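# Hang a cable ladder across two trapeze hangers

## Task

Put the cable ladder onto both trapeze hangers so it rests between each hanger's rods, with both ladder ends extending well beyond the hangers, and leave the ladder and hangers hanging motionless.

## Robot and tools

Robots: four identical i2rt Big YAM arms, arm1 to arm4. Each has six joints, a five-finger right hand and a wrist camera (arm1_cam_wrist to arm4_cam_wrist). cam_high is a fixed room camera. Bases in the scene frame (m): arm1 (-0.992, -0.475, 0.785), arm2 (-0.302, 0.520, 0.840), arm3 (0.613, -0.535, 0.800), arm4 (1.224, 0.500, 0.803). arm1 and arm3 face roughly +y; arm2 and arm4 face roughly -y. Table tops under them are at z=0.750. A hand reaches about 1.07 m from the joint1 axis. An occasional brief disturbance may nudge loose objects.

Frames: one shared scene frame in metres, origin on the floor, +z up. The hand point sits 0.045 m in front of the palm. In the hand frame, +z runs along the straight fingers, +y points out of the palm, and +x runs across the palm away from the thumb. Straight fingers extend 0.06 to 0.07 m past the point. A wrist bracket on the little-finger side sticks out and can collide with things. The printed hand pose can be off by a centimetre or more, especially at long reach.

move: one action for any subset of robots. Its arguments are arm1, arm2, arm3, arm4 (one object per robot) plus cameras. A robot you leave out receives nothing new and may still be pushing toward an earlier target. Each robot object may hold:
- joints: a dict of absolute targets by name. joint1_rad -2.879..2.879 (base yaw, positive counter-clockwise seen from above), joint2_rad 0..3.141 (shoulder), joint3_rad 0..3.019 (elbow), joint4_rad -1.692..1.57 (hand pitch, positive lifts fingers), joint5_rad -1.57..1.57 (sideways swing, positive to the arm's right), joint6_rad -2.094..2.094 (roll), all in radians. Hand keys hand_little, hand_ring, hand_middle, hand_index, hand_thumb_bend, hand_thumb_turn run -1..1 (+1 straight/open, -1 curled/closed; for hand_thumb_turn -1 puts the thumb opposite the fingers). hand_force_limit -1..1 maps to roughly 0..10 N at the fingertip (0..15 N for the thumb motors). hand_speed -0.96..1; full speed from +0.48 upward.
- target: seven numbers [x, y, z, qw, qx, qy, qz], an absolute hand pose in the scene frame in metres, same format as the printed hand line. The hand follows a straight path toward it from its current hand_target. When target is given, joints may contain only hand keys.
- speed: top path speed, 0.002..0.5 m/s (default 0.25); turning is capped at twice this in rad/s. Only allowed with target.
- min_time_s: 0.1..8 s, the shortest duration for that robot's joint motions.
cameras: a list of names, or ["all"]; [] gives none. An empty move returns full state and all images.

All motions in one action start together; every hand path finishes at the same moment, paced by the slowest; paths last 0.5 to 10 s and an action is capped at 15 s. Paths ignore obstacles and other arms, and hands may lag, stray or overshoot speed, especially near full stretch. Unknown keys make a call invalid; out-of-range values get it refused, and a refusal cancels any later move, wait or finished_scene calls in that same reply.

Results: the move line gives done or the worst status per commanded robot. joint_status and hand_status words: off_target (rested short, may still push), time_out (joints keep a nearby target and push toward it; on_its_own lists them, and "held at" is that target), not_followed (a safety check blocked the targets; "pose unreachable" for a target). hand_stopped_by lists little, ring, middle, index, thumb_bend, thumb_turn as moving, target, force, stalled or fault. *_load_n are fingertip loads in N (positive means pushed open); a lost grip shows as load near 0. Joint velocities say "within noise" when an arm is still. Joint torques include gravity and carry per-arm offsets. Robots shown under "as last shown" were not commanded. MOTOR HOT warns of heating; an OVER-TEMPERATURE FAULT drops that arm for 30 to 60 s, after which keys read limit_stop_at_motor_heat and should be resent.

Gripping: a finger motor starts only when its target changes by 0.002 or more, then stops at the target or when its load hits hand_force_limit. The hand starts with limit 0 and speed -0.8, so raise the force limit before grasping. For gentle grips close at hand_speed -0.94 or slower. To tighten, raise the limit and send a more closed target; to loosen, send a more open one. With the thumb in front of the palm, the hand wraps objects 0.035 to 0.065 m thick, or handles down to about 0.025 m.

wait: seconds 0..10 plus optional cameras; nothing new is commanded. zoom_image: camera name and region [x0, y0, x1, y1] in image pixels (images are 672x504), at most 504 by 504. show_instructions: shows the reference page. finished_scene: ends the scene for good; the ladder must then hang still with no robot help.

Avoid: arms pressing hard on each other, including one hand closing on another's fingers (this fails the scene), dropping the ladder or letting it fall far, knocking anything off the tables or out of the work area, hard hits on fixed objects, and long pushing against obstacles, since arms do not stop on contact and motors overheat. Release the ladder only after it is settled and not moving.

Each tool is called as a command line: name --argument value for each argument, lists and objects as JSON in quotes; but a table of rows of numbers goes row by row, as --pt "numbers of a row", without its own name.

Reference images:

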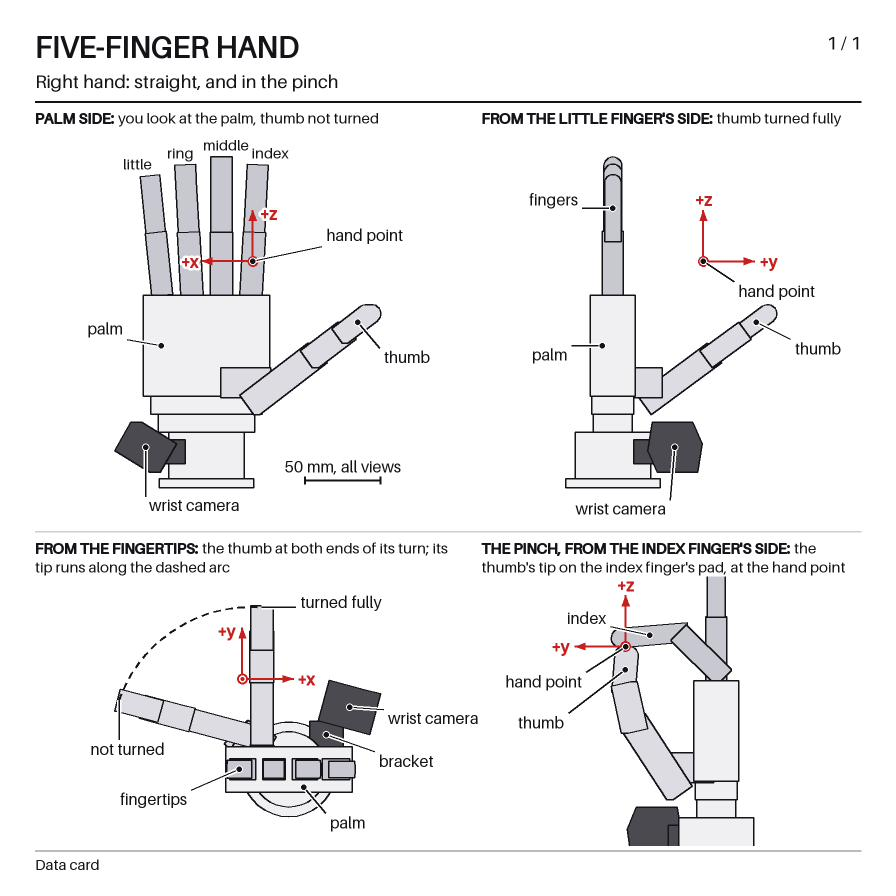

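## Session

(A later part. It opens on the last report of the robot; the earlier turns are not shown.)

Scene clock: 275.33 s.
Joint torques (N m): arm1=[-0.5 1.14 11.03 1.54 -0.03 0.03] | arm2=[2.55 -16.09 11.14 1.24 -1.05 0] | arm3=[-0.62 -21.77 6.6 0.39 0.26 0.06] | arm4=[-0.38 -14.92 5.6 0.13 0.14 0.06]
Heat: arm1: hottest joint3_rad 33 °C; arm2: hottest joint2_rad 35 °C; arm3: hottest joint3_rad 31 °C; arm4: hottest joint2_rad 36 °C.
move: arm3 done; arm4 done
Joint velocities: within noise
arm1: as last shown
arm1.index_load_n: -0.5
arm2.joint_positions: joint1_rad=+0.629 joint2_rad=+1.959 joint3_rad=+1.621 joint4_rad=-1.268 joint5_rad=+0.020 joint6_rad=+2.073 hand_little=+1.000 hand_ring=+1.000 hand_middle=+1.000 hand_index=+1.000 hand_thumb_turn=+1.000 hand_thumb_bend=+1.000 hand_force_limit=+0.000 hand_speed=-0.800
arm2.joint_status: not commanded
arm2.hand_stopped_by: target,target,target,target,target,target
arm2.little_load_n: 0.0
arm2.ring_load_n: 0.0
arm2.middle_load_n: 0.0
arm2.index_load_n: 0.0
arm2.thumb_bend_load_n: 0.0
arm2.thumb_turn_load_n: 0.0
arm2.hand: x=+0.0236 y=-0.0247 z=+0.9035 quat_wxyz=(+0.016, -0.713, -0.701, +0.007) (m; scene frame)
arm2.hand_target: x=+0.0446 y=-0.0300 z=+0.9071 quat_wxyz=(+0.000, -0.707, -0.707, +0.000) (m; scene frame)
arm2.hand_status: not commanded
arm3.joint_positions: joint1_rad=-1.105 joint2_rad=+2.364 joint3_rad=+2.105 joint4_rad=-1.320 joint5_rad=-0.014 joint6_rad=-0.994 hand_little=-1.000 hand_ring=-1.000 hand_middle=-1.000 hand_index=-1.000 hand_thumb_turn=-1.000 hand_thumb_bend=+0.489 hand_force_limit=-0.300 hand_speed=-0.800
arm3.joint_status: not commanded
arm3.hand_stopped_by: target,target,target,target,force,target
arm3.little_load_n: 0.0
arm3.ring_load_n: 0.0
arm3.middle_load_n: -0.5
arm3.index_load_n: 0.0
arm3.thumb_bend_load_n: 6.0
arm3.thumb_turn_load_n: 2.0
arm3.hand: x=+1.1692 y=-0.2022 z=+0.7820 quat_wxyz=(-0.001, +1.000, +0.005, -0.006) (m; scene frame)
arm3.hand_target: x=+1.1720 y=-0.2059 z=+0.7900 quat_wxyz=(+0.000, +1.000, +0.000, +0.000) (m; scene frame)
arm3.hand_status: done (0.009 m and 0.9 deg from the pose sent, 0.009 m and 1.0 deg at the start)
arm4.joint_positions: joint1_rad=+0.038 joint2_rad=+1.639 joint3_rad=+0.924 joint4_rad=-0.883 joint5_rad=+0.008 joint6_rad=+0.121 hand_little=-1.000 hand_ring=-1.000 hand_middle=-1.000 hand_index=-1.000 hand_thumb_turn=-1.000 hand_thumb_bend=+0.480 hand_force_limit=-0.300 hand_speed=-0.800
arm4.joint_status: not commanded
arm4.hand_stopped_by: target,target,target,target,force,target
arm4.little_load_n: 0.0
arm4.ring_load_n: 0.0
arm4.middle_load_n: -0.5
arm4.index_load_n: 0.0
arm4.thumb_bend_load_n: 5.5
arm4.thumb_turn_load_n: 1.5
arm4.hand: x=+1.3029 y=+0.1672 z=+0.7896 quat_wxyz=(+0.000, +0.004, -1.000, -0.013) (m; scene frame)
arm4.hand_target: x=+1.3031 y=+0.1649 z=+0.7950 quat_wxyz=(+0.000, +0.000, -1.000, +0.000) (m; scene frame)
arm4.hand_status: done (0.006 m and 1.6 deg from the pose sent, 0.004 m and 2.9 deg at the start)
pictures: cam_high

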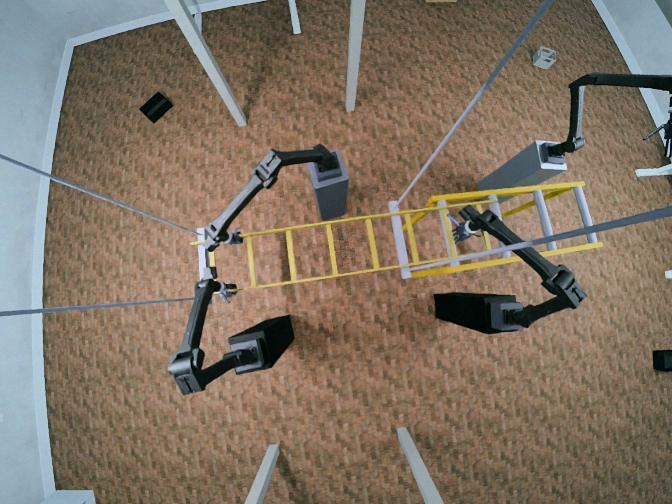

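move --arm3 '{"joints": {"hand_speed": -0.4, "hand_little": 1, "hand_ring": 1, "hand_middle": 1, "hand_index": 1, "hand_thumb_bend": 1}}' --cameras '["arm3_cam_wrist"]'

Scene clock: 278.93 s.
Joint torques (N m): arm1=[-0.15 1.08 10.93 1.48 -0.05 0.05] | arm2=[2.67 -16.67 11.19 1.39 -1.02 -0.01] | arm3=[-0.85 -21.71 6.64 0.47 0.24 0.05] | arm4=[-0.32 -14.86 5.59 0.13 0.14 0.06]
Heat: arm1: hottest joint3_rad 33 °C; arm2: hottest joint2_rad 36 °C; arm3: hottest joint3_rad 31 °C; arm4: hottest joint2_rad 36 °C.
move: arm3 done
Joint velocities: within noise
arm1, arm2, arm4: as last shown
arm1.index_load_n: 0.0
arm2.middle_load_n: 0.5
arm2.index_load_n: 0.5
arm3.joint_positions: joint1_rad=-1.105 joint2_rad=+2.364 joint3_rad=+2.105 joint4_rad=-1.320 joint5_rad=-0.014 joint6_rad=-0.993 hand_little=+1.000 hand_ring=+1.000 hand_middle=+1.000 hand_index=+1.000 hand_thumb_turn=-1.000 hand_thumb_bend=+1.000 hand_force_limit=-0.300 hand_speed=-0.400
arm3.joint_status: all done
arm3.hand_stopped_by: target,target,target,target,target,target
arm3.little_load_n: 0.0
arm3.ring_load_n: 0.0
arm3.middle_load_n: 0.0
arm3.index_load_n: 0.0
arm3.thumb_bend_load_n: -0.5
arm3.thumb_turn_load_n: 0.0
arm3.hand: x=+1.1692 y=-0.2022 z=+0.7820 quat_wxyz=(-0.001, +1.000, +0.005, -0.006) (m; scene frame)
arm3.hand_target: x=+1.1719 y=-0.2059 z=+0.7900 quat_wxyz=(+0.000, +1.000, +0.000, +0.000) (m; scene frame)
arm3.hand_status: not commanded
arm4.thumb_turn_load_n: 2.0
pictures: arm3_cam_wrist

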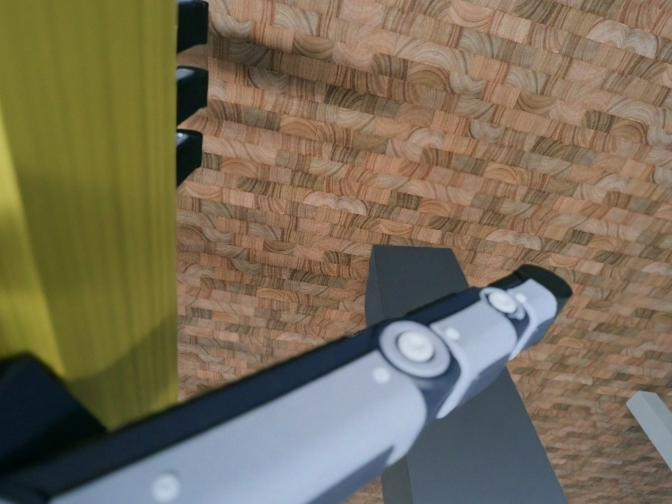

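move --arm3 '{"target": [1.172, -0.194, 0.82, 0, 1, 0, 0], "speed": 0.1}'

move --arm3 '{"target": [1.165, -0.192, 0.965, 0, 1, 0, 0], "speed": 0.2}'

move --arm3 '{"target": [0.965, -0.192, 0.965, 0, 1, 0, 0], "speed": 0.2}' --cameras '["arm3_cam_wrist", "cam_high"]'

zoom_image --camera "cam_high" --region '[180, 200, 320, 320]'

Scene clock: 280.43 s.
Joint torques (N m): arm1=[-0.62 1.14 11.23 1.42 -0.06 0.05] | arm2=[3.02 -16.44 11.17 1.4 -0.9 -0.01] | arm3=[-0.38 -21.89 10.11 -0.1 0.19 0.11] | arm4=[-0.32 -14.86 5.6 0.13 0.14 0.07]
Heat: arm1: hottest joint3_rad 33 °C; arm2: hottest joint2_rad 36 °C; arm3: hottest joint3_rad 31 °C; arm4: hottest joint2_rad 36 °C.
move: arm3 off_target
Joint velocities: within noise
arm1, arm2, arm4: as last shown
arm2.joint_positions: joint1_rad=+0.629 joint2_rad=+1.959 joint3_rad=+1.622 joint4_rad=-1.268 joint5_rad=+0.017 joint6_rad=+2.073 hand_little=+1.000 hand_ring=+1.000 hand_middle=+1.000 hand_index=+1.000 hand_thumb_turn=+1.000 hand_thumb_bend=+1.000 hand_force_limit=+0.000 hand_speed=-0.800
arm2.middle_load_n: 0.0
arm2.hand: x=+0.0242 y=-0.0247 z=+0.9039 quat_wxyz=(+0.016, -0.713, -0.701, +0.006) (m; scene frame)
arm2.hand_target: x=+0.0446 y=-0.0302 z=+0.9072 quat_wxyz=(+0.000, -0.707, -0.707, +0.000) (m; scene frame)
arm3.joint_positions: joint1_rad=-1.097 joint2_rad=+2.364 joint3_rad=+2.132 joint4_rad=-1.385 joint5_rad=-0.013 joint6_rad=-0.983 hand_little=+1.000 hand_ring=+1.000 hand_middle=+1.000 hand_index=+1.000 hand_thumb_turn=-1.000 hand_thumb_bend=+1.000 hand_force_limit=-0.300 hand_speed=-0.400
arm3.joint_status: not commanded
arm3.hand_stopped_by: target,target,target,target,target,target
arm3.little_load_n: 0.0
arm3.ring_load_n: 0.0
arm3.middle_load_n: -0.5
arm3.index_load_n: 0.0
arm3.thumb_bend_load_n: -0.5
arm3.thumb_turn_load_n: 0.0
arm3.hand: x=+1.1598 y=-0.2021 z=+0.7945 quat_wxyz=(+0.010, +1.000, +0.004, -0.021) (m; scene frame)
arm3.hand_target: x=+1.1712 y=-0.1945 z=+0.8203 quat_wxyz=(+0.000, +1.000, +0.000, +0.000) (m; scene frame)
arm3.hand_status: off_target (0.029 m and 2.8 deg from the pose sent, 0.039 m and 0.9 deg at the start)
pictures: none

Scene clock: 281.87 s.
Joint torques (N m): arm1=[-0.62 1.85 11.03 1.58 -0.05 0.05] | arm2=[2.96 -16.5 11.18 1.37 -0.9 0] | arm3=[-0.03 -21.95 10.14 0.1 0.09 0.09] | arm4=[-0.32 -14.86 5.6 0.12 0.14 0.07]
Heat: arm1: hottest joint3_rad 33 °C; arm2: hottest joint2_rad 36 °C; arm3: hottest joint3_rad 31 °C; arm4: hottest joint2_rad 36 °C.
move: arm3 off_target
Joint velocities: within noise
arm1, arm2, arm4: as last shown
arm2.thumb_bend_load_n: -0.5
arm2.hand: x=+0.0243 y=-0.0248 z=+0.9039 quat_wxyz=(+0.015, -0.713, -0.701, +0.006) (m; scene frame)
arm3.joint_positions: joint1_rad=-1.093 joint2_rad=+2.294 joint3_rad=+2.392 joint4_rad=-1.679 joint5_rad=-0.008 joint6_rad=-0.978 hand_little=+1.000 hand_ring=+1.000 hand_middle=+1.000 hand_index=+1.000 hand_thumb_turn=-1.000 hand_thumb_bend=+1.000 hand_force_limit=-0.300 hand_speed=-0.400
arm3.joint_status: not commanded
arm3.hand_stopped_by: target,target,target,target,target,target
arm3.little_load_n: 0.0
arm3.ring_load_n: 0.0
arm3.middle_load_n: 0.0
arm3.index_load_n: 0.0
arm3.thumb_bend_load_n: 0.0
arm3.thumb_turn_load_n: 0.0
arm3.hand: x=+1.1600 y=-0.1984 z=+0.9389 quat_wxyz=(+0.002, +1.000, +0.004, -0.005) (m; scene frame)
arm3.hand_target: x=+1.1637 y=-0.1928 z=+0.9645 quat_wxyz=(-0.010, +1.000, +0.001, +0.017) (m; scene frame)
arm3.hand_status: off_target (0.027 m and 0.8 deg from the pose sent, 0.171 m and 2.8 deg at the start; a joint's target at an end of its range on 21 of 43 steps)
pictures: none

Scene clock: 283.73 s.
Joint torques (N m): arm1=[-0.67 1.03 11.32 1.36 -0.03 0.1] | arm2=[3.31 -16.67 11.19 1.54 -0.92 0] | arm3=[-0.38 -17.2 7.2 0.84 0.02 0.08] | arm4=[-0.32 -14.92 5.59 0.12 0.14 0.07]
Heat: arm1: hottest joint3_rad 34 °C; arm2: hottest joint2_rad 36 °C; arm3: hottest joint3_rad 31 °C; arm4: hottest joint2_rad 35 °C.
move: arm3 off_target
Joint velocities: within noise
arm1, arm2, arm4: as last shown
arm2.middle_load_n: 0.5
arm3.joint_positions: joint1_rad=-0.888 joint2_rad=+1.834 joint3_rad=+1.674 joint4_rad=-1.453 joint5_rad=-0.008 joint6_rad=-0.772 hand_little=+1.000 hand_ring=+1.000 hand_middle=+1.000 hand_index=+1.000 hand_thumb_turn=-1.000 hand_thumb_bend=+1.000 hand_force_limit=-0.300 hand_speed=-0.400
arm3.joint_status: not commanded
arm3.hand_stopped_by: target,target,target,target,target,target
arm3.little_load_n: 0.0
arm3.ring_load_n: 0.0
arm3.middle_load_n: 0.0
arm3.index_load_n: 0.0
arm3.thumb_bend_load_n: -0.5
arm3.thumb_turn_load_n: 0.0
arm3.hand: x=+0.9637 y=-0.1965 z=+0.9516 quat_wxyz=(+0.015, +1.000, +0.003, -0.016) (m; scene frame)
arm3.hand_target: x=+0.9649 y=-0.1921 z=+0.9651 quat_wxyz=(+0.000, +1.000, +0.000, +0.000) (m; scene frame)
arm3.hand_status: off_target (0.014 m and 2.6 deg from the pose sent, 0.197 m and 0.8 deg at the start)
arm4.index_load_n: 0.5
pictures: arm3_cam_wrist, cam_high

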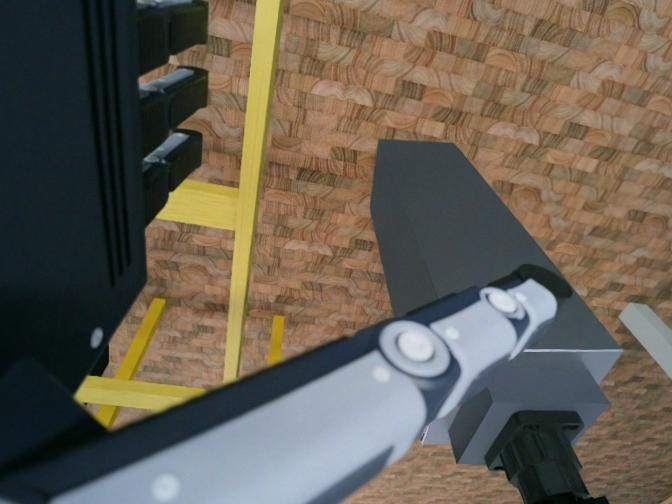

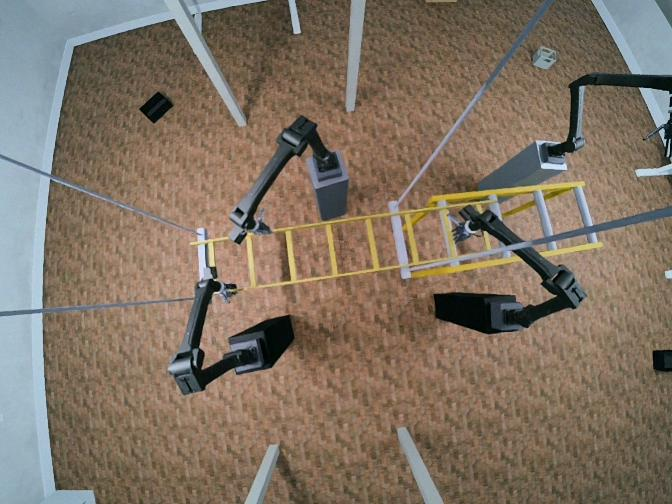

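Scaled by 3.600 from the camera's 672x504 image, which has a finer 960x720 frame.

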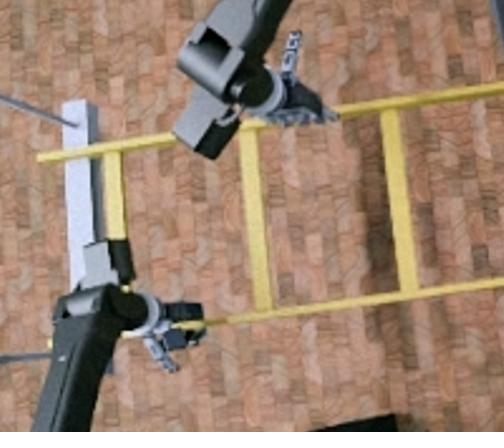

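move --arm3 '{"target": [0.974, -0.190, 0.808, 0, 1, 0, 0], "speed": 0.12}' --cameras '["arm3_cam_wrist", "cam_high"]'

zoom_image --camera "cam_high" --region '[180, 200, 320, 320]'

Scene clock: 286.83 s.
Joint torques (N m): arm1=[-0.67 1.08 11.03 1.5 0.01 0.05] | arm2=[2.84 -16.73 11.21 1.44 -0.9 0] | arm3=[-0.91 -14.27 6.74 0.92 0.03 0.01] | arm4=[-0.32 -14.86 5.59 0.14 0.14 0.07]
Heat: arm1: hottest joint3_rad 34 °C; arm2: hottest joint2_rad 36 °C; arm3: hottest joint3_rad 31 °C; arm4: hottest joint2_rad 35 °C.
move: arm3 done
Joint velocities: within noise
arm1, arm2, arm4: as last shown
arm1.index_load_n: -0.5
arm1.thumb_bend_load_n: -0.5
arm2.middle_load_n: 0.0
arm2.thumb_bend_load_n: 0.0
arm3.joint_positions: joint1_rad=-0.888 joint2_rad=+1.943 joint3_rad=+1.457 joint4_rad=-1.092 joint5_rad=-0.008 joint6_rad=-0.771 hand_little=+1.000 hand_ring=+1.000 hand_middle=+1.000 hand_index=+1.000 hand_thumb_turn=-1.000 hand_thumb_bend=+1.000 hand_force_limit=-0.300 hand_speed=-0.400
arm3.joint_status: not commanded
arm3.hand_stopped_by: target,target,target,target,target,target
arm3.little_load_n: 0.0
arm3.ring_load_n: 0.0
arm3.middle_load_n: 0.0
arm3.index_load_n: 0.0
arm3.thumb_bend_load_n: 0.0
arm3.thumb_turn_load_n: 0.0
arm3.hand: x=+0.9687 y=-0.1923 z=+0.8115 quat_wxyz=(+0.003, +1.000, +0.003, -0.004) (m; scene frame)
arm3.hand_target: x=+0.9740 y=-0.1901 z=+0.8081 quat_wxyz=(+0.000, +1.000, +0.000, +0.000) (m; scene frame)
arm3.hand_status: done (0.007 m and 0.7 deg from the pose sent, 0.144 m and 2.6 deg at the start)
arm4.index_load_n: 0.0
arm4.thumb_turn_load_n: 1.5
pictures: arm3_cam_wrist, cam_high

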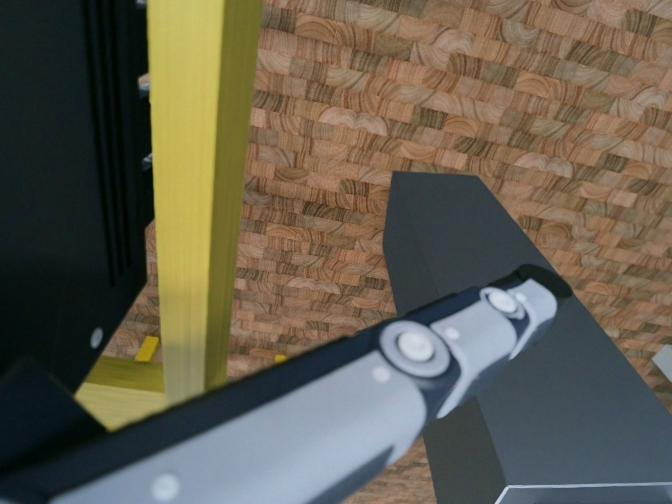

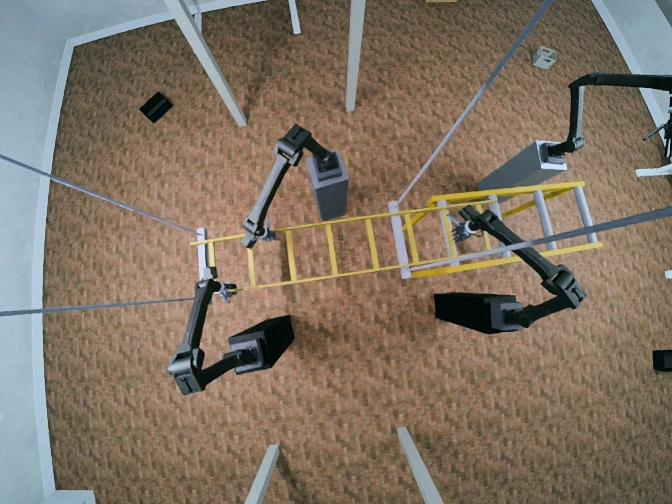

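Scaled by 3.600 from the camera's 672x504 image, which has a finer 960x720 frame.

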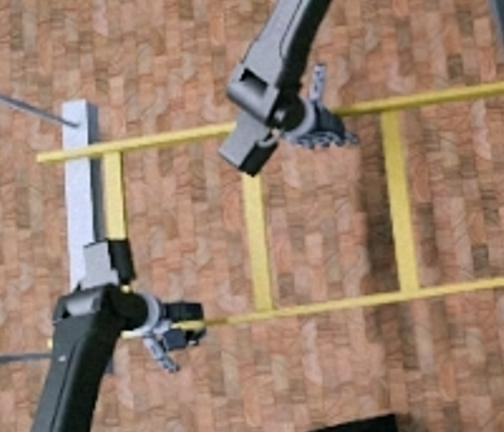

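move --arm3 '{"target": [0.974, -0.206, 0.787, 0, 1, 0, 0], "speed": 0.1}' --cameras '["arm3_cam_wrist"]'

Scene clock: 288.03 s.
Joint torques (N m): arm1=[-0.21 1.2 11 1.62 -0.05 0.01] | arm2=[2.78 -16.79 11.04 1.28 -0.9 -0.01] | arm3=[-1.55 -14.1 6.09 0.79 0.05 -0.09] | arm4=[-0.32 -14.86 5.6 0.13 0.14 0.07]
Heat: arm1: hottest joint3_rad 34 °C; arm2: hottest joint2_rad 36 °C; arm3: hottest joint3_rad 31 °C; arm4: hottest joint2_rad 35 °C.
move: arm3 done
Joint velocities: within noise
arm1.joint_positions: joint1_rad=+0.437 joint2_rad=+0.614 joint3_rad=+1.368 joint4_rad=-1.170 joint5_rad=+0.105 joint6_rad=-1.150 hand_little=+1.000 hand_ring=+1.000 hand_middle=+1.000 hand_index=+1.000 hand_thumb_turn=+1.000 hand_thumb_bend=+1.000 hand_force_limit=+0.000 hand_speed=-0.800
arm1.joint_status: not commanded
arm1.hand_stopped_by: target,target,target,target,target,target
arm1.little_load_n: 0.0
arm1.ring_load_n: 0.0
arm1.middle_load_n: 0.0
arm1.index_load_n: 0.0
arm1.thumb_bend_load_n: 0.0
arm1.thumb_turn_load_n: 0.0
arm1.hand: x=-0.9996 y=-0.2167 z=+1.2951 quat_wxyz=(-0.473, +0.653, +0.526, +0.270) (m; scene frame)
arm1.hand_target: x=-0.9991 y=-0.2185 z=+1.3077 quat_wxyz=(-0.484, +0.648, +0.521, +0.275) (m; scene frame)
arm1.hand_status: not commanded
arm2, arm4: as last shown
arm2.middle_load_n: 0.5
arm2.hand_target: x=+0.0446 y=-0.0301 z=+0.9072 quat_wxyz=(+0.000, -0.707, -0.707, +0.000) (m; scene frame)
arm3.joint_positions: joint1_rad=-0.896 joint2_rad=+1.943 joint3_rad=+1.402 joint4_rad=-1.027 joint5_rad=-0.008 joint6_rad=-0.782 hand_little=+1.000 hand_ring=+1.000 hand_middle=+1.000 hand_index=+1.000 hand_thumb_turn=-1.000 hand_thumb_bend=+1.000 hand_force_limit=-0.300 hand_speed=-0.400
arm3.joint_status: not commanded
arm3.hand_stopped_by: target,target,target,target,target,target
arm3.little_load_n: 0.0
arm3.ring_load_n: 0.0
arm3.middle_load_n: 0.0
arm3.index_load_n: 0.0
arm3.thumb_bend_load_n: 0.0
arm3.thumb_turn_load_n: 0.0
arm3.hand: x=+0.9667 y=-0.2010 z=+0.7926 quat_wxyz=(-0.001, +1.000, +0.004, -0.001) (m; scene frame)
arm3.hand_target: x=+0.9738 y=-0.2060 z=+0.7872 quat_wxyz=(+0.000, +1.000, +0.000, +0.000) (m; scene frame)
arm3.hand_status: done (0.010 m and 0.5 deg from the pose sent, 0.029 m and 0.7 deg at the start)
arm4.thumb_turn_load_n: 2.0
pictures: arm3_cam_wrist

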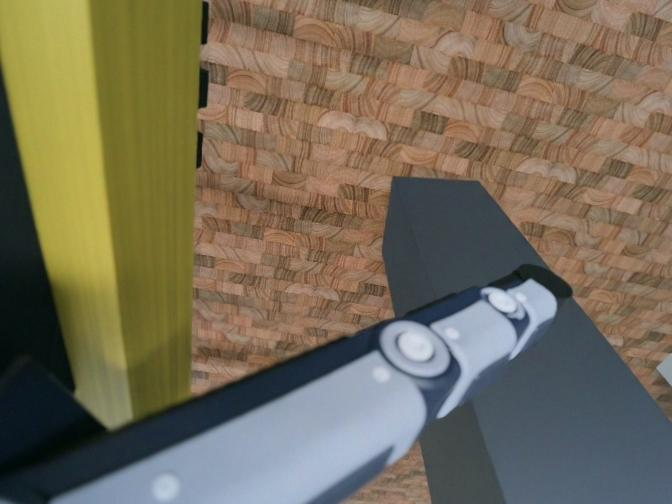

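move --arm3 '{"joints": {"hand_speed": -0.5, "hand_force_limit": 0.0, "hand_little": -1, "hand_ring": -1, "hand_middle": -1, "hand_index": -1}}' --cameras '["arm3_cam_wrist"]'

Scene clock: 291.37 s.
Joint torques (N m): arm1=[-1.03 1.9 11.41 1.47 -0.03 0.03] | arm2=[2.73 -16.21 11.1 1.36 -0.9 -0.01] | arm3=[-1.55 -14.39 6.04 0.79 0.05 -0.09] | arm4=[-0.26 -14.86 5.59 0.13 0.14 0.07]
Heat: arm1: hottest joint3_rad 34 °C; arm2: hottest joint2_rad 36 °C; arm3: hottest joint3_rad 31 °C; arm4: hottest joint2_rad 35 °C.
move: arm3 done
Joint velocities: within noise
arm1, arm2, arm4: as last shown
arm2.middle_load_n: 0.0
arm3.joint_positions: joint1_rad=-0.896 joint2_rad=+1.943 joint3_rad=+1.402 joint4_rad=-1.026 joint5_rad=-0.008 joint6_rad=-0.782 hand_little=-1.000 hand_ring=-1.000 hand_middle=-1.000 hand_index=-1.000 hand_thumb_turn=-1.000 hand_thumb_bend=+1.000 hand_force_limit=+0.000 hand_speed=-0.500
arm3.joint_status: all done
arm3.hand_stopped_by: target,target,target,target,target,target
arm3.little_load_n: 0.5
arm3.ring_load_n: 0.0
arm3.middle_load_n: 0.0
arm3.index_load_n: 0.0
arm3.thumb_bend_load_n: 0.0
arm3.thumb_turn_load_n: 0.0
arm3.hand: x=+0.9671 y=-0.2010 z=+0.7925 quat_wxyz=(-0.001, +1.000, +0.004, -0.001) (m; scene frame)
arm3.hand_target: x=+0.9739 y=-0.2060 z=+0.7871 quat_wxyz=(+0.000, +1.000, +0.000, +0.000) (m; scene frame)
arm3.hand_status: not commanded
arm4.thumb_bend_load_n: 5.0
arm4.thumb_turn_load_n: 1.5
pictures: arm3_cam_wrist

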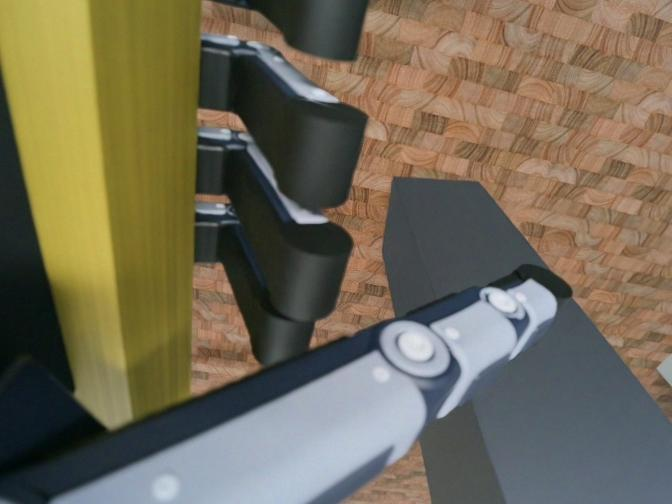

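move --arm3 '{"joints": {"hand_speed": -0.7, "hand_force_limit": -0.3, "hand_thumb_bend": -1}}' --arm4 '{"joints": {"hand_speed": -0.4, "hand_little": 1, "hand_ring": 1, "hand_middle": 1, "hand_index": 1, "hand_thumb_bend": 1}}' --cameras '["arm3_cam_wrist", "arm4_cam_wrist"]'

Scene clock: 296.47 s.
Joint torques (N m): arm1=[-0.32 1.08 11.19 1.17 -0.02 0.03] | arm2=[2.67 -16.56 11.11 1.46 -0.93 0.03] | arm3=[-1.44 -14.39 6.09 0.85 0.04 -0.07] | arm4=[-0.38 -14.92 5.6 0.14 0.14 0.06]
Heat: arm1: hottest joint3_rad 34 °C; arm2: hottest joint2_rad 36 °C; arm3: hottest joint2_rad 30 °C; arm4: hottest joint2_rad 34 °C.
move: arm3 off_target; arm4 done
Joint velocities: within noise
arm1: as last shown
arm2.joint_positions: joint1_rad=+0.629 joint2_rad=+1.959 joint3_rad=+1.622 joint4_rad=-1.268 joint5_rad=+0.017 joint6_rad=+2.073 hand_little=+1.000 hand_ring=+1.000 hand_middle=+1.000 hand_index=+1.000 hand_thumb_turn=+1.000 hand_thumb_bend=+1.000 hand_force_limit=+0.000 hand_speed=-0.800
arm2.joint_status: not commanded
arm2.hand_stopped_by: target,target,target,target,target,target
arm2.little_load_n: 0.0
arm2.ring_load_n: 0.0
arm2.middle_load_n: 0.0
arm2.index_load_n: 0.0
arm2.thumb_bend_load_n: -0.5
arm2.thumb_turn_load_n: 0.0
arm2.hand: x=+0.0243 y=-0.0248 z=+0.9039 quat_wxyz=(+0.015, -0.713, -0.701, +0.006) (m; scene frame)
arm2.hand_target: x=+0.0446 y=-0.0301 z=+0.9072 quat_wxyz=(+0.000, -0.707, -0.707, +0.000) (m; scene frame)
arm2.hand_status: not commanded
arm3.joint_positions: joint1_rad=-0.896 joint2_rad=+1.943 joint3_rad=+1.402 joint4_rad=-1.026 joint5_rad=-0.008 joint6_rad=-0.782 hand_little=-1.000 hand_ring=-1.000 hand_middle=-1.000 hand_index=-1.000 hand_thumb_turn=-1.000 hand_thumb_bend=+0.490 hand_force_limit=-0.300 hand_speed=-0.700
arm3.joint_status: hand_thumb_bend off_target (ended at +0.490, target -1.000); the others done
arm3.hand_stopped_by: target,target,target,target,force,target
arm3.little_load_n: 0.0
arm3.ring_load_n: 0.0
arm3.middle_load_n: -0.5
arm3.index_load_n: 0.0
arm3.thumb_bend_load_n: 5.5
arm3.thumb_turn_load_n: 2.0
arm3.hand: x=+0.9671 y=-0.2010 z=+0.7925 quat_wxyz=(-0.001, +1.000, +0.004, -0.001) (m; scene frame)
arm3.hand_target: x=+0.9739 y=-0.2060 z=+0.7871 quat_wxyz=(+0.000, +1.000, +0.000, +0.000) (m; scene frame)
arm3.hand_status: not commanded
arm4.joint_positions: joint1_rad=+0.038 joint2_rad=+1.639 joint3_rad=+0.924 joint4_rad=-0.883 joint5_rad=+0.008 joint6_rad=+0.121 hand_little=+1.000 hand_ring=+1.000 hand_middle=+1.000 hand_index=+1.000 hand_thumb_turn=-1.000 hand_thumb_bend=+1.000 hand_force_limit=-0.300 hand_speed=-0.400
arm4.joint_status: all done
arm4.hand_stopped_by: target,target,target,target,target,target
arm4.little_load_n: 0.0
arm4.ring_load_n: 0.0
arm4.middle_load_n: 0.0
arm4.index_load_n: 0.0
arm4.thumb_bend_load_n: 0.0
arm4.thumb_turn_load_n: 0.0
arm4.hand: x=+1.3029 y=+0.1672 z=+0.7896 quat_wxyz=(+0.000, +0.004, -1.000, -0.013) (m; scene frame)
arm4.hand_target: x=+1.3031 y=+0.1649 z=+0.7950 quat_wxyz=(+0.000, +0.000, -1.000, +0.000) (m; scene frame)
arm4.hand_status: not commanded
pictures: arm3_cam_wrist, arm4_cam_wrist

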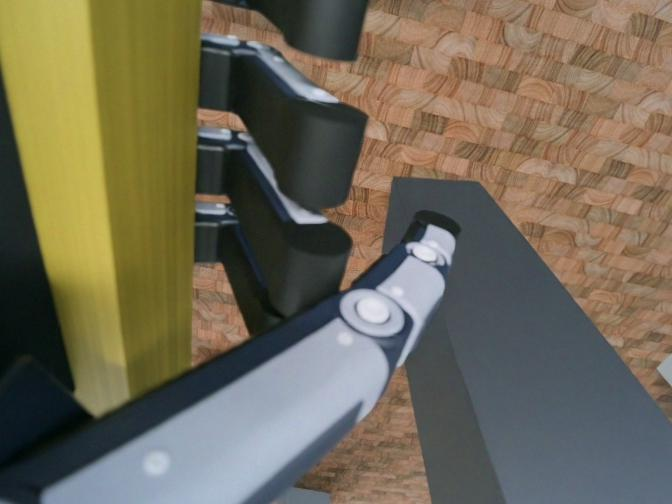

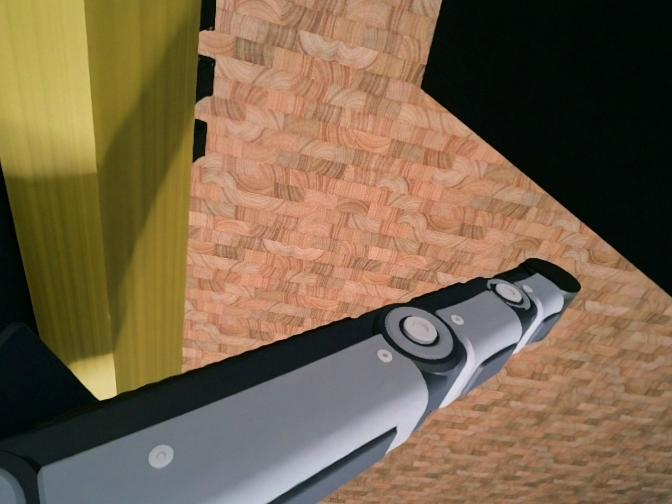

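move --arm4 '{"target": [1.303, 0.155, 0.83, 0, 0, 1, 0], "speed": 0.1}'

move --arm4 '{"target": [1.30, 0.153, 0.968, 0, 0, 1, 0], "speed": 0.2}'

move --arm4 '{"target": [1.046, 0.153, 0.970, 0, 0, 1, 0], "speed": 0.2}' --cameras '["arm4_cam_wrist", "cam_high"]'

zoom_image --camera "cam_high" --region '[180, 200, 320, 320]'

Scene clock: 297.97 s.
Joint torques (N m): arm1=[-1.26 1.44 11.12 1.52 -0.03 0.03] | arm2=[3.02 -16.67 11.11 1.33 -0.84 0] | arm3=[-1.61 -14.62 6.04 0.7 0.06 -0.09] | arm4=[-0.5 -14.39 9.66 -1.37 0.12 0.05]
Heat: arm1: hottest joint3_rad 34 °C; arm2: hottest joint2_rad 36 °C; arm3: hottest joint2_rad 30 °C; arm4: hottest joint2_rad 34 °C.
move: arm4 off_target
Joint velocities: within noise
arm1, arm2, arm3: as last shown
arm1.ring_load_n: 0.5
arm2.joint_positions: joint1_rad=+0.629 joint2_rad=+1.959 joint3_rad=+1.622 joint4_rad=-1.268 joint5_rad=+0.015 joint6_rad=+2.073 hand_little=+1.000 hand_ring=+1.000 hand_middle=+1.000 hand_index=+1.000 hand_thumb_turn=+1.000 hand_thumb_bend=+1.000 hand_force_limit=+0.000 hand_speed=-0.800
arm2.middle_load_n: 0.5
arm2.index_load_n: 0.5
arm2.hand: x=+0.0246 y=-0.0246 z=+0.9040 quat_wxyz=(+0.015, -0.713, -0.701, +0.005) (m; scene frame)
arm2.hand_target: x=+0.0447 y=-0.0301 z=+0.9072 quat_wxyz=(+0.000, -0.707, -0.707, +0.000) (m; scene frame)
arm3.joint_positions: joint1_rad=-0.896 joint2_rad=+1.943 joint3_rad=+1.402 joint4_rad=-1.024 joint5_rad=-0.008 joint6_rad=-0.782 hand_little=-1.000 hand_ring=-1.000 hand_middle=-1.000 hand_index=-1.000 hand_thumb_turn=-1.000 hand_thumb_bend=+0.490 hand_force_limit=-0.300 hand_speed=-0.700
arm3.hand: x=+0.9675 y=-0.2005 z=+0.7924 quat_wxyz=(-0.002, +1.000, +0.004, +0.000) (m; scene frame)
arm3.hand_target: x=+0.9739 y=-0.2061 z=+0.7871 quat_wxyz=(+0.000, +1.000, +0.000, +0.000) (m; scene frame)
arm4.joint_positions: joint1_rad=+0.038 joint2_rad=+1.598 joint3_rad=+0.945 joint4_rad=-0.953 joint5_rad=+0.009 joint6_rad=+0.121 hand_little=+1.000 hand_ring=+1.000 hand_middle=+1.000 hand_index=+1.000 hand_thumb_turn=-1.000 hand_thumb_bend=+1.000 hand_force_limit=-0.300 hand_speed=-0.400
arm4.joint_status: not commanded
arm4.hand_stopped_by: target,target,target,target,target,target
arm4.little_load_n: 0.0
arm4.ring_load_n: 0.0
arm4.middle_load_n: 0.0
arm4.index_load_n: 0.0
arm4.thumb_bend_load_n: 0.0
arm4.thumb_turn_load_n: 0.5
arm4.hand: x=+1.3022 y=+0.1695 z=+0.8122 quat_wxyz=(+0.001, +0.004, -1.000, -0.017) (m; scene frame)
arm4.hand_target: x=+1.3030 y=+0.1555 z=+0.8297 quat_wxyz=(+0.000, +0.000, -1.000, +0.000) (m; scene frame)
arm4.hand_status: off_target (0.023 m and 2.0 deg from the pose sent, 0.042 m and 1.6 deg at the start)
pictures: none

Scene clock: 299.50 s.
Joint torques (N m): arm1=[-0.79 2.26 11.03 1.57 -0.03 0.03] | arm2=[2.78 -16.5 11.21 1.35 -0.89 0.01] | arm3=[-1.55 -14.39 6.11 0.73 0.04 -0.08] | arm4=[-0.79 -12.51 12.7 -0.88 0.11 0]
Heat: arm1: hottest joint3_rad 34 °C; arm2: hottest joint2_rad 36 °C; arm3: hottest joint2_rad 30 °C; arm4: hottest joint2_rad 34 °C.
move: arm4 off_target
Joint velocities: within noise
arm1, arm2, arm3: as last shown
arm1.ring_load_n: 0.0
arm1.thumb_bend_load_n: -0.5
arm2.thumb_bend_load_n: 0.0
arm2.hand: x=+0.0246 y=-0.0247 z=+0.9040 quat_wxyz=(+0.015, -0.713, -0.701, +0.005) (m; scene frame)
arm3.joint_positions: joint1_rad=-0.897 joint2_rad=+1.943 joint3_rad=+1.402 joint4_rad=-1.024 joint5_rad=-0.008 joint6_rad=-0.783 hand_little=-1.000 hand_ring=-1.000 hand_middle=-1.000 hand_index=-1.000 hand_thumb_turn=-1.000 hand_thumb_bend=+0.490 hand_force_limit=-0.300 hand_speed=-0.700
arm3.middle_load_n: -1.0
arm3.hand: x=+0.9678 y=-0.2008 z=+0.7924 quat_wxyz=(-0.002, +1.000, +0.004, +0.000) (m; scene frame)
arm4.joint_positions: joint1_rad=+0.038 joint2_rad=+1.441 joint3_rad=+1.158 joint4_rad=-1.345 joint5_rad=+0.009 joint6_rad=+0.121 hand_little=+1.000 hand_ring=+1.000 hand_middle=+1.000 hand_index=+1.000 hand_thumb_turn=-1.000 hand_thumb_bend=+1.000 hand_force_limit=-0.300 hand_speed=-0.400
arm4.joint_status: not commanded
arm4.hand_stopped_by: target,target,target,target,target,target
arm4.little_load_n: 0.0
arm4.ring_load_n: 0.0
arm4.middle_load_n: 0.0
arm4.index_load_n: 0.0
arm4.thumb_bend_load_n: 0.0
arm4.thumb_turn_load_n: 0.0
arm4.hand: x=+1.3003 y=+0.1719 z=+0.9467 quat_wxyz=(+0.002, +0.004, -1.000, -0.028) (m; scene frame)
arm4.hand_target: x=+1.3000 y=+0.1541 z=+0.9679 quat_wxyz=(+0.000, +0.000, -1.000, +0.000) (m; scene frame)
arm4.hand_status: off_target (0.028 m and 3.2 deg from the pose sent, 0.157 m and 2.0 deg at the start)
pictures: none

Scene clock: 301.73 s.
Joint torques (N m): arm1=[-0.85 0.73 11.15 1.43 -0.02 0.02] | arm2=[2.67 -16.62 11.06 1.37 -0.87 0] | arm3=[-1.61 -14.68 6.06 0.75 0.05 -0.08] | arm4=[-0.91 -12.34 13 -0.75 -0.11 -0.18]
Heat: arm1: hottest joint3_rad 34 °C; arm2: hottest joint2_rad 36 °C; arm3: hottest joint2_rad 30 °C; arm4: hottest joint2_rad 34 °C.
move: arm4 off_target
Joint velocities: within noise
arm1, arm2, arm3: as last shown
arm1.middle_load_n: -0.5
arm1.thumb_bend_load_n: 0.0
arm3.middle_load_n: -0.5
arm3.thumb_bend_load_n: 6.0
arm4.joint_positions: joint1_rad=-0.546 joint2_rad=+1.529 joint3_rad=+1.292 joint4_rad=-1.362 joint5_rad=+0.014 joint6_rad=-0.447 hand_little=+1.000 hand_ring=+1.000 hand_middle=+1.000 hand_index=+1.000 hand_thumb_turn=-1.000 hand_thumb_bend=+1.000 hand_force_limit=-0.300 hand_speed=-0.400
arm4.joint_status: not commanded
arm4.hand_stopped_by: target,target,target,target,target,target
arm4.little_load_n: 0.0
arm4.ring_load_n: 0.0
arm4.middle_load_n: 0.0
arm4.index_load_n: 0.0
arm4.thumb_bend_load_n: -0.5
arm4.thumb_turn_load_n: 0.0
arm4.hand: x=+1.0576 y=+0.1685 z=+0.9566 quat_wxyz=(-0.005, -0.004, -1.000, -0.016) (m; scene frame)
arm4.hand_target: x=+1.0465 y=+0.1538 z=+0.9700 quat_wxyz=(+0.000, +0.000, -1.000, +0.000) (m; scene frame)
arm4.hand_status: off_target (0.024 m and 2.0 deg from the pose sent, 0.256 m and 3.2 deg at the start)
pictures: arm4_cam_wrist, cam_high

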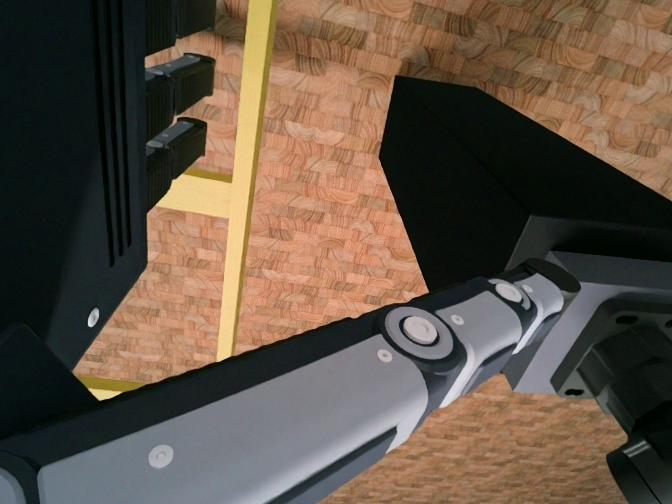

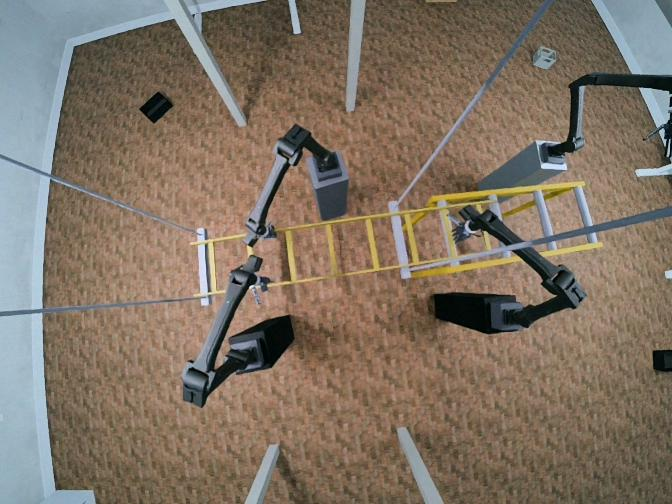

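Scaled by 3.600 from the camera's 672x504 image, which has a finer 960x720 frame.

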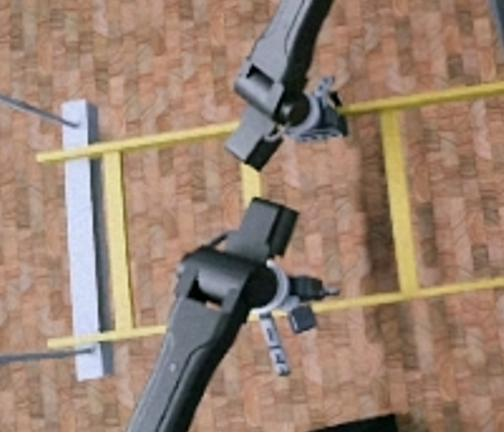

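move --arm4 '{"target": [1.028, 0.141, 0.94, 0, 0, 1, 0], "speed": 0.15}'

Scene clock: 304.07 s.
Joint torques (N m): arm1=[-0.62 1.08 11.18 1.43 -0.02 0.03] | arm2=[2.73 -16.62 11.17 1.31 -0.84 0] | arm3=[-1.67 -14.33 6.06 0.72 0.05 -0.1] | arm4=[-1.26 -13.63 12.64 0.18 -0.09 -0.2]
Heat: arm1: hottest joint3_rad 34 °C; arm2: hottest joint2_rad 36 °C; arm3: hottest joint2_rad 30 °C; arm4: hottest joint2_rad 34 °C.
move: arm4 off_target
Joint velocities: within noise
arm1, arm2, arm3: as last shown
arm1.middle_load_n: 0.0
arm2.index_load_n: 0.0
arm4.joint_positions: joint1_rad=-0.565 joint2_rad=+1.600 joint3_rad=+1.292 joint4_rad=-1.318 joint5_rad=+0.014 joint6_rad=-0.471 hand_little=+1.000 hand_ring=+1.000 hand_middle=+1.000 hand_index=+1.000 hand_thumb_turn=-1.000 hand_thumb_bend=+1.000 hand_force_limit=-0.300 hand_speed=-0.400
arm4.joint_status: not commanded
arm4.hand_stopped_by: target,target,target,target,target,target
arm4.little_load_n: 0.0
arm4.ring_load_n: 0.0
arm4.middle_load_n: 0.0
arm4.index_load_n: 0.0
arm4.thumb_bend_load_n: 0.0
arm4.thumb_turn_load_n: 0.0
arm4.hand: x=+1.0445 y=+0.1613 z=+0.9279 quat_wxyz=(-0.012, -0.002, -1.000, -0.028) (m; scene frame)
arm4.hand_target: x=+1.0286 y=+0.1421 z=+0.9404 quat_wxyz=(+0.000, +0.000, -1.000, +0.000) (m; scene frame)
arm4.hand_status: off_target (0.029 m and 3.4 deg from the pose sent, 0.044 m and 2.0 deg at the start)
pictures: none

move --arm4 '{"target": [1.026, 0.143, 0.88, 0, 0, 1, 0], "speed": 0.12}' --cameras '["arm4_cam_wrist"]'

Scene clock: 305.47 s.
Joint torques (N m): arm1=[-0.21 1.38 11.34 1.59 -0.07 0.02] | arm2=[3.14 -16.38 11.07 1.29 -0.82 0.02] | arm3=[-1.49 -14.27 6.06 0.73 0.05 -0.11] | arm4=[-1.38 -14.15 7.46 0.34 -0.1 -0.18]
Heat: arm1: hottest joint3_rad 34 °C; arm2: hottest joint2_rad 36 °C; arm3: hottest joint2_rad 30 °C; arm4: hottest joint2_rad 34 °C.
move: arm4 done
Joint velocities: within noise
arm1, arm2, arm3: as last shown
arm2.index_load_n: 0.5
arm4.joint_positions: joint1_rad=-0.570 joint2_rad=+1.653 joint3_rad=+1.252 joint4_rad=-1.165 joint5_rad=+0.013 joint6_rad=-0.478 hand_little=+1.000 hand_ring=+1.000 hand_middle=+1.000 hand_index=+1.000 hand_thumb_turn=-1.000 hand_thumb_bend=+1.000 hand_force_limit=-0.300 hand_speed=-0.400
arm4.joint_status: not commanded
arm4.hand_stopped_by: target,target,target,target,target,target
arm4.little_load_n: 0.0
arm4.ring_load_n: 0.0
arm4.middle_load_n: 0.0
arm4.index_load_n: 0.0
arm4.thumb_bend_load_n: 0.0
arm4.thumb_turn_load_n: 0.0
arm4.hand: x=+1.0323 y=+0.1417 z=+0.8849 quat_wxyz=(+0.001, -0.001, -1.000, -0.001) (m; scene frame)
arm4.hand_target: x=+1.0262 y=+0.1431 z=+0.8801 quat_wxyz=(+0.000, +0.000, -1.000, +0.000) (m; scene frame)
arm4.hand_status: done (0.008 m and 0.2 deg from the pose sent, 0.055 m and 3.4 deg at the start)
pictures: arm4_cam_wrist

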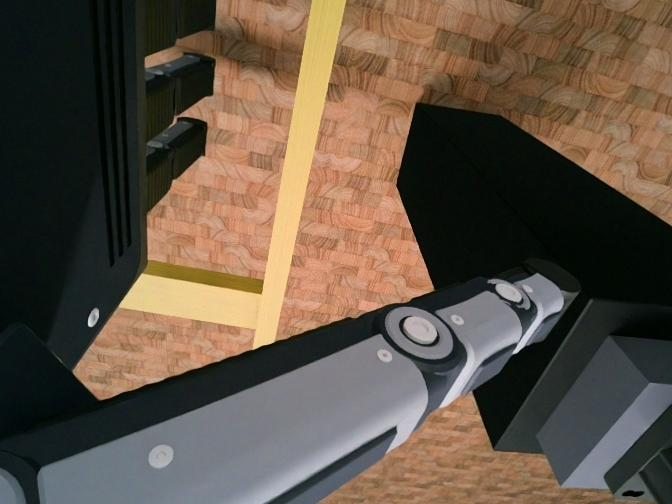

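move --arm4 '{"target": [1.024, 0.158, 0.80, 0, 0, 1, 0], "speed": 0.12}' --cameras '["arm4_cam_wrist"]'

Scene clock: 307.10 s.
Joint torques (N m): arm1=[-0.85 1.79 11.34 1.54 -0.08 0.01] | arm2=[3.08 -16.56 11.14 1.28 -0.84 -0.02] | arm3=[-1.49 -14.51 6.09 0.75 0.04 -0.09] | arm4=[-1.32 -14.21 6.53 0.36 -0.11 -0.2]
Heat: arm1: hottest joint3_rad 34 °C; arm2: hottest joint2_rad 36 °C; arm3: hottest joint2_rad 30 °C; arm4: hottest joint2_rad 34 °C.
move: arm4 done
Joint velocities: within noise
arm1.joint_positions: joint1_rad=+0.437 joint2_rad=+0.614 joint3_rad=+1.368 joint4_rad=-1.170 joint5_rad=+0.105 joint6_rad=-1.150 hand_little=+1.000 hand_ring=+1.000 hand_middle=+1.000 hand_index=+1.000 hand_thumb_turn=+1.000 hand_thumb_bend=+1.000 hand_force_limit=+0.000 hand_speed=-0.800
arm1.joint_status: not commanded
arm1.hand_stopped_by: target,target,target,target,target,target
arm1.little_load_n: 0.0
arm1.ring_load_n: 0.0
arm1.middle_load_n: 0.0
arm1.index_load_n: 0.0
arm1.thumb_bend_load_n: 0.0
arm1.thumb_turn_load_n: 0.0
arm1.hand: x=-0.9996 y=-0.2167 z=+1.2951 quat_wxyz=(-0.473, +0.653, +0.526, +0.270) (m; scene frame)
arm1.hand_target: x=-0.9991 y=-0.2185 z=+1.3077 quat_wxyz=(-0.484, +0.648, +0.521, +0.275) (m; scene frame)
arm1.hand_status: not commanded
arm2, arm3: as last shown
arm3.little_load_n: 0.5
arm3.middle_load_n: -1.0
arm4.joint_positions: joint1_rad=-0.591 joint2_rad=+1.729 joint3_rad=+1.117 joint4_rad=-0.951 joint5_rad=+0.013 joint6_rad=-0.499 hand_little=+1.000 hand_ring=+1.000 hand_middle=+1.000 hand_index=+1.000 hand_thumb_turn=-1.000 hand_thumb_bend=+1.000 hand_force_limit=-0.300 hand_speed=-0.400
arm4.joint_status: not commanded
arm4.hand_stopped_by: target,target,target,target,target,target
arm4.little_load_n: 0.0
arm4.ring_load_n: 0.0
arm4.middle_load_n: 0.0
arm4.index_load_n: 0.0
arm4.thumb_bend_load_n: 0.0
arm4.thumb_turn_load_n: 0.0
arm4.hand: x=+1.0292 y=+0.1553 z=+0.8058 quat_wxyz=(+0.002, -0.001, -1.000, +0.000) (m; scene frame)
arm4.hand_target: x=+1.0242 y=+0.1580 z=+0.8001 quat_wxyz=(+0.000, +0.000, -1.000, +0.000) (m; scene frame)
arm4.hand_status: done (0.008 m and 0.3 deg from the pose sent, 0.087 m and 0.2 deg at the start)
pictures: arm4_cam_wrist

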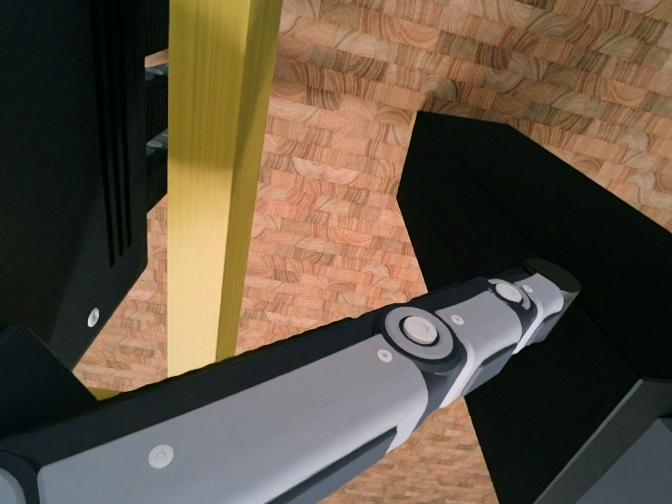

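move --arm4 '{"target": [1.022, 0.174, 0.792, 0, 0, 1, 0], "speed": 0.1}' --cameras '["arm4_cam_wrist"]'

Scene clock: 308.23 s.
Joint torques (N m): arm1=[-0.15 1.9 11.12 1.57 -0.05 -0.01] | arm2=[2.9 -16.21 11.1 1.28 -0.86 0] | arm3=[-1.49 -14.39 6.02 0.75 0.06 -0.08] | arm4=[-1.49 -15.15 5.79 0.14 -0.03 -0.19]
Heat: arm1: hottest joint3_rad 34 °C; arm2: hottest joint2_rad 36 °C; arm3: hottest joint2_rad 30 °C; arm4: hottest joint2_rad 34 °C.
move: arm4 done
Joint velocities: within noise
arm1, arm2, arm3: as last shown
arm2.middle_load_n: 0.0
arm3.middle_load_n: -0.5
arm4.joint_positions: joint1_rad=-0.610 joint2_rad=+1.729 joint3_rad=+1.077 joint4_rad=-0.914 joint5_rad=+0.011 joint6_rad=-0.523 hand_little=+1.000 hand_ring=+1.000 hand_middle=+1.000 hand_index=+1.000 hand_thumb_turn=-1.000 hand_thumb_bend=+1.000 hand_force_limit=-0.300 hand_speed=-0.400
arm4.joint_status: not commanded
arm4.hand_stopped_by: target,target,target,target,target,target
arm4.little_load_n: -0.5
arm4.ring_load_n: 0.0
arm4.middle_load_n: 0.0
arm4.index_load_n: 0.0
arm4.thumb_bend_load_n: 0.0
arm4.thumb_turn_load_n: 0.0
arm4.hand: x=+1.0270 y=+0.1684 z=+0.7935 quat_wxyz=(+0.000, +0.002, -1.000, -0.001) (m; scene frame)
arm4.hand_target: x=+1.0221 y=+0.1740 z=+0.7920 quat_wxyz=(+0.000, +0.000, -1.000, +0.000) (m; scene frame)
arm4.hand_status: done (0.008 m and 0.2 deg from the pose sent, 0.024 m and 0.3 deg at the start)
pictures: arm4_cam_wrist

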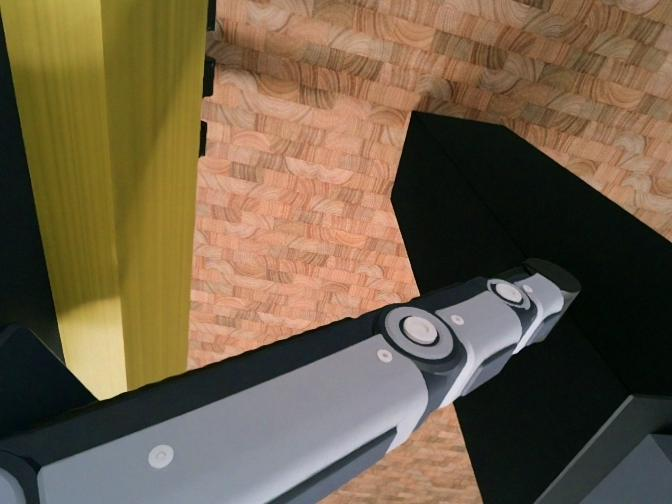

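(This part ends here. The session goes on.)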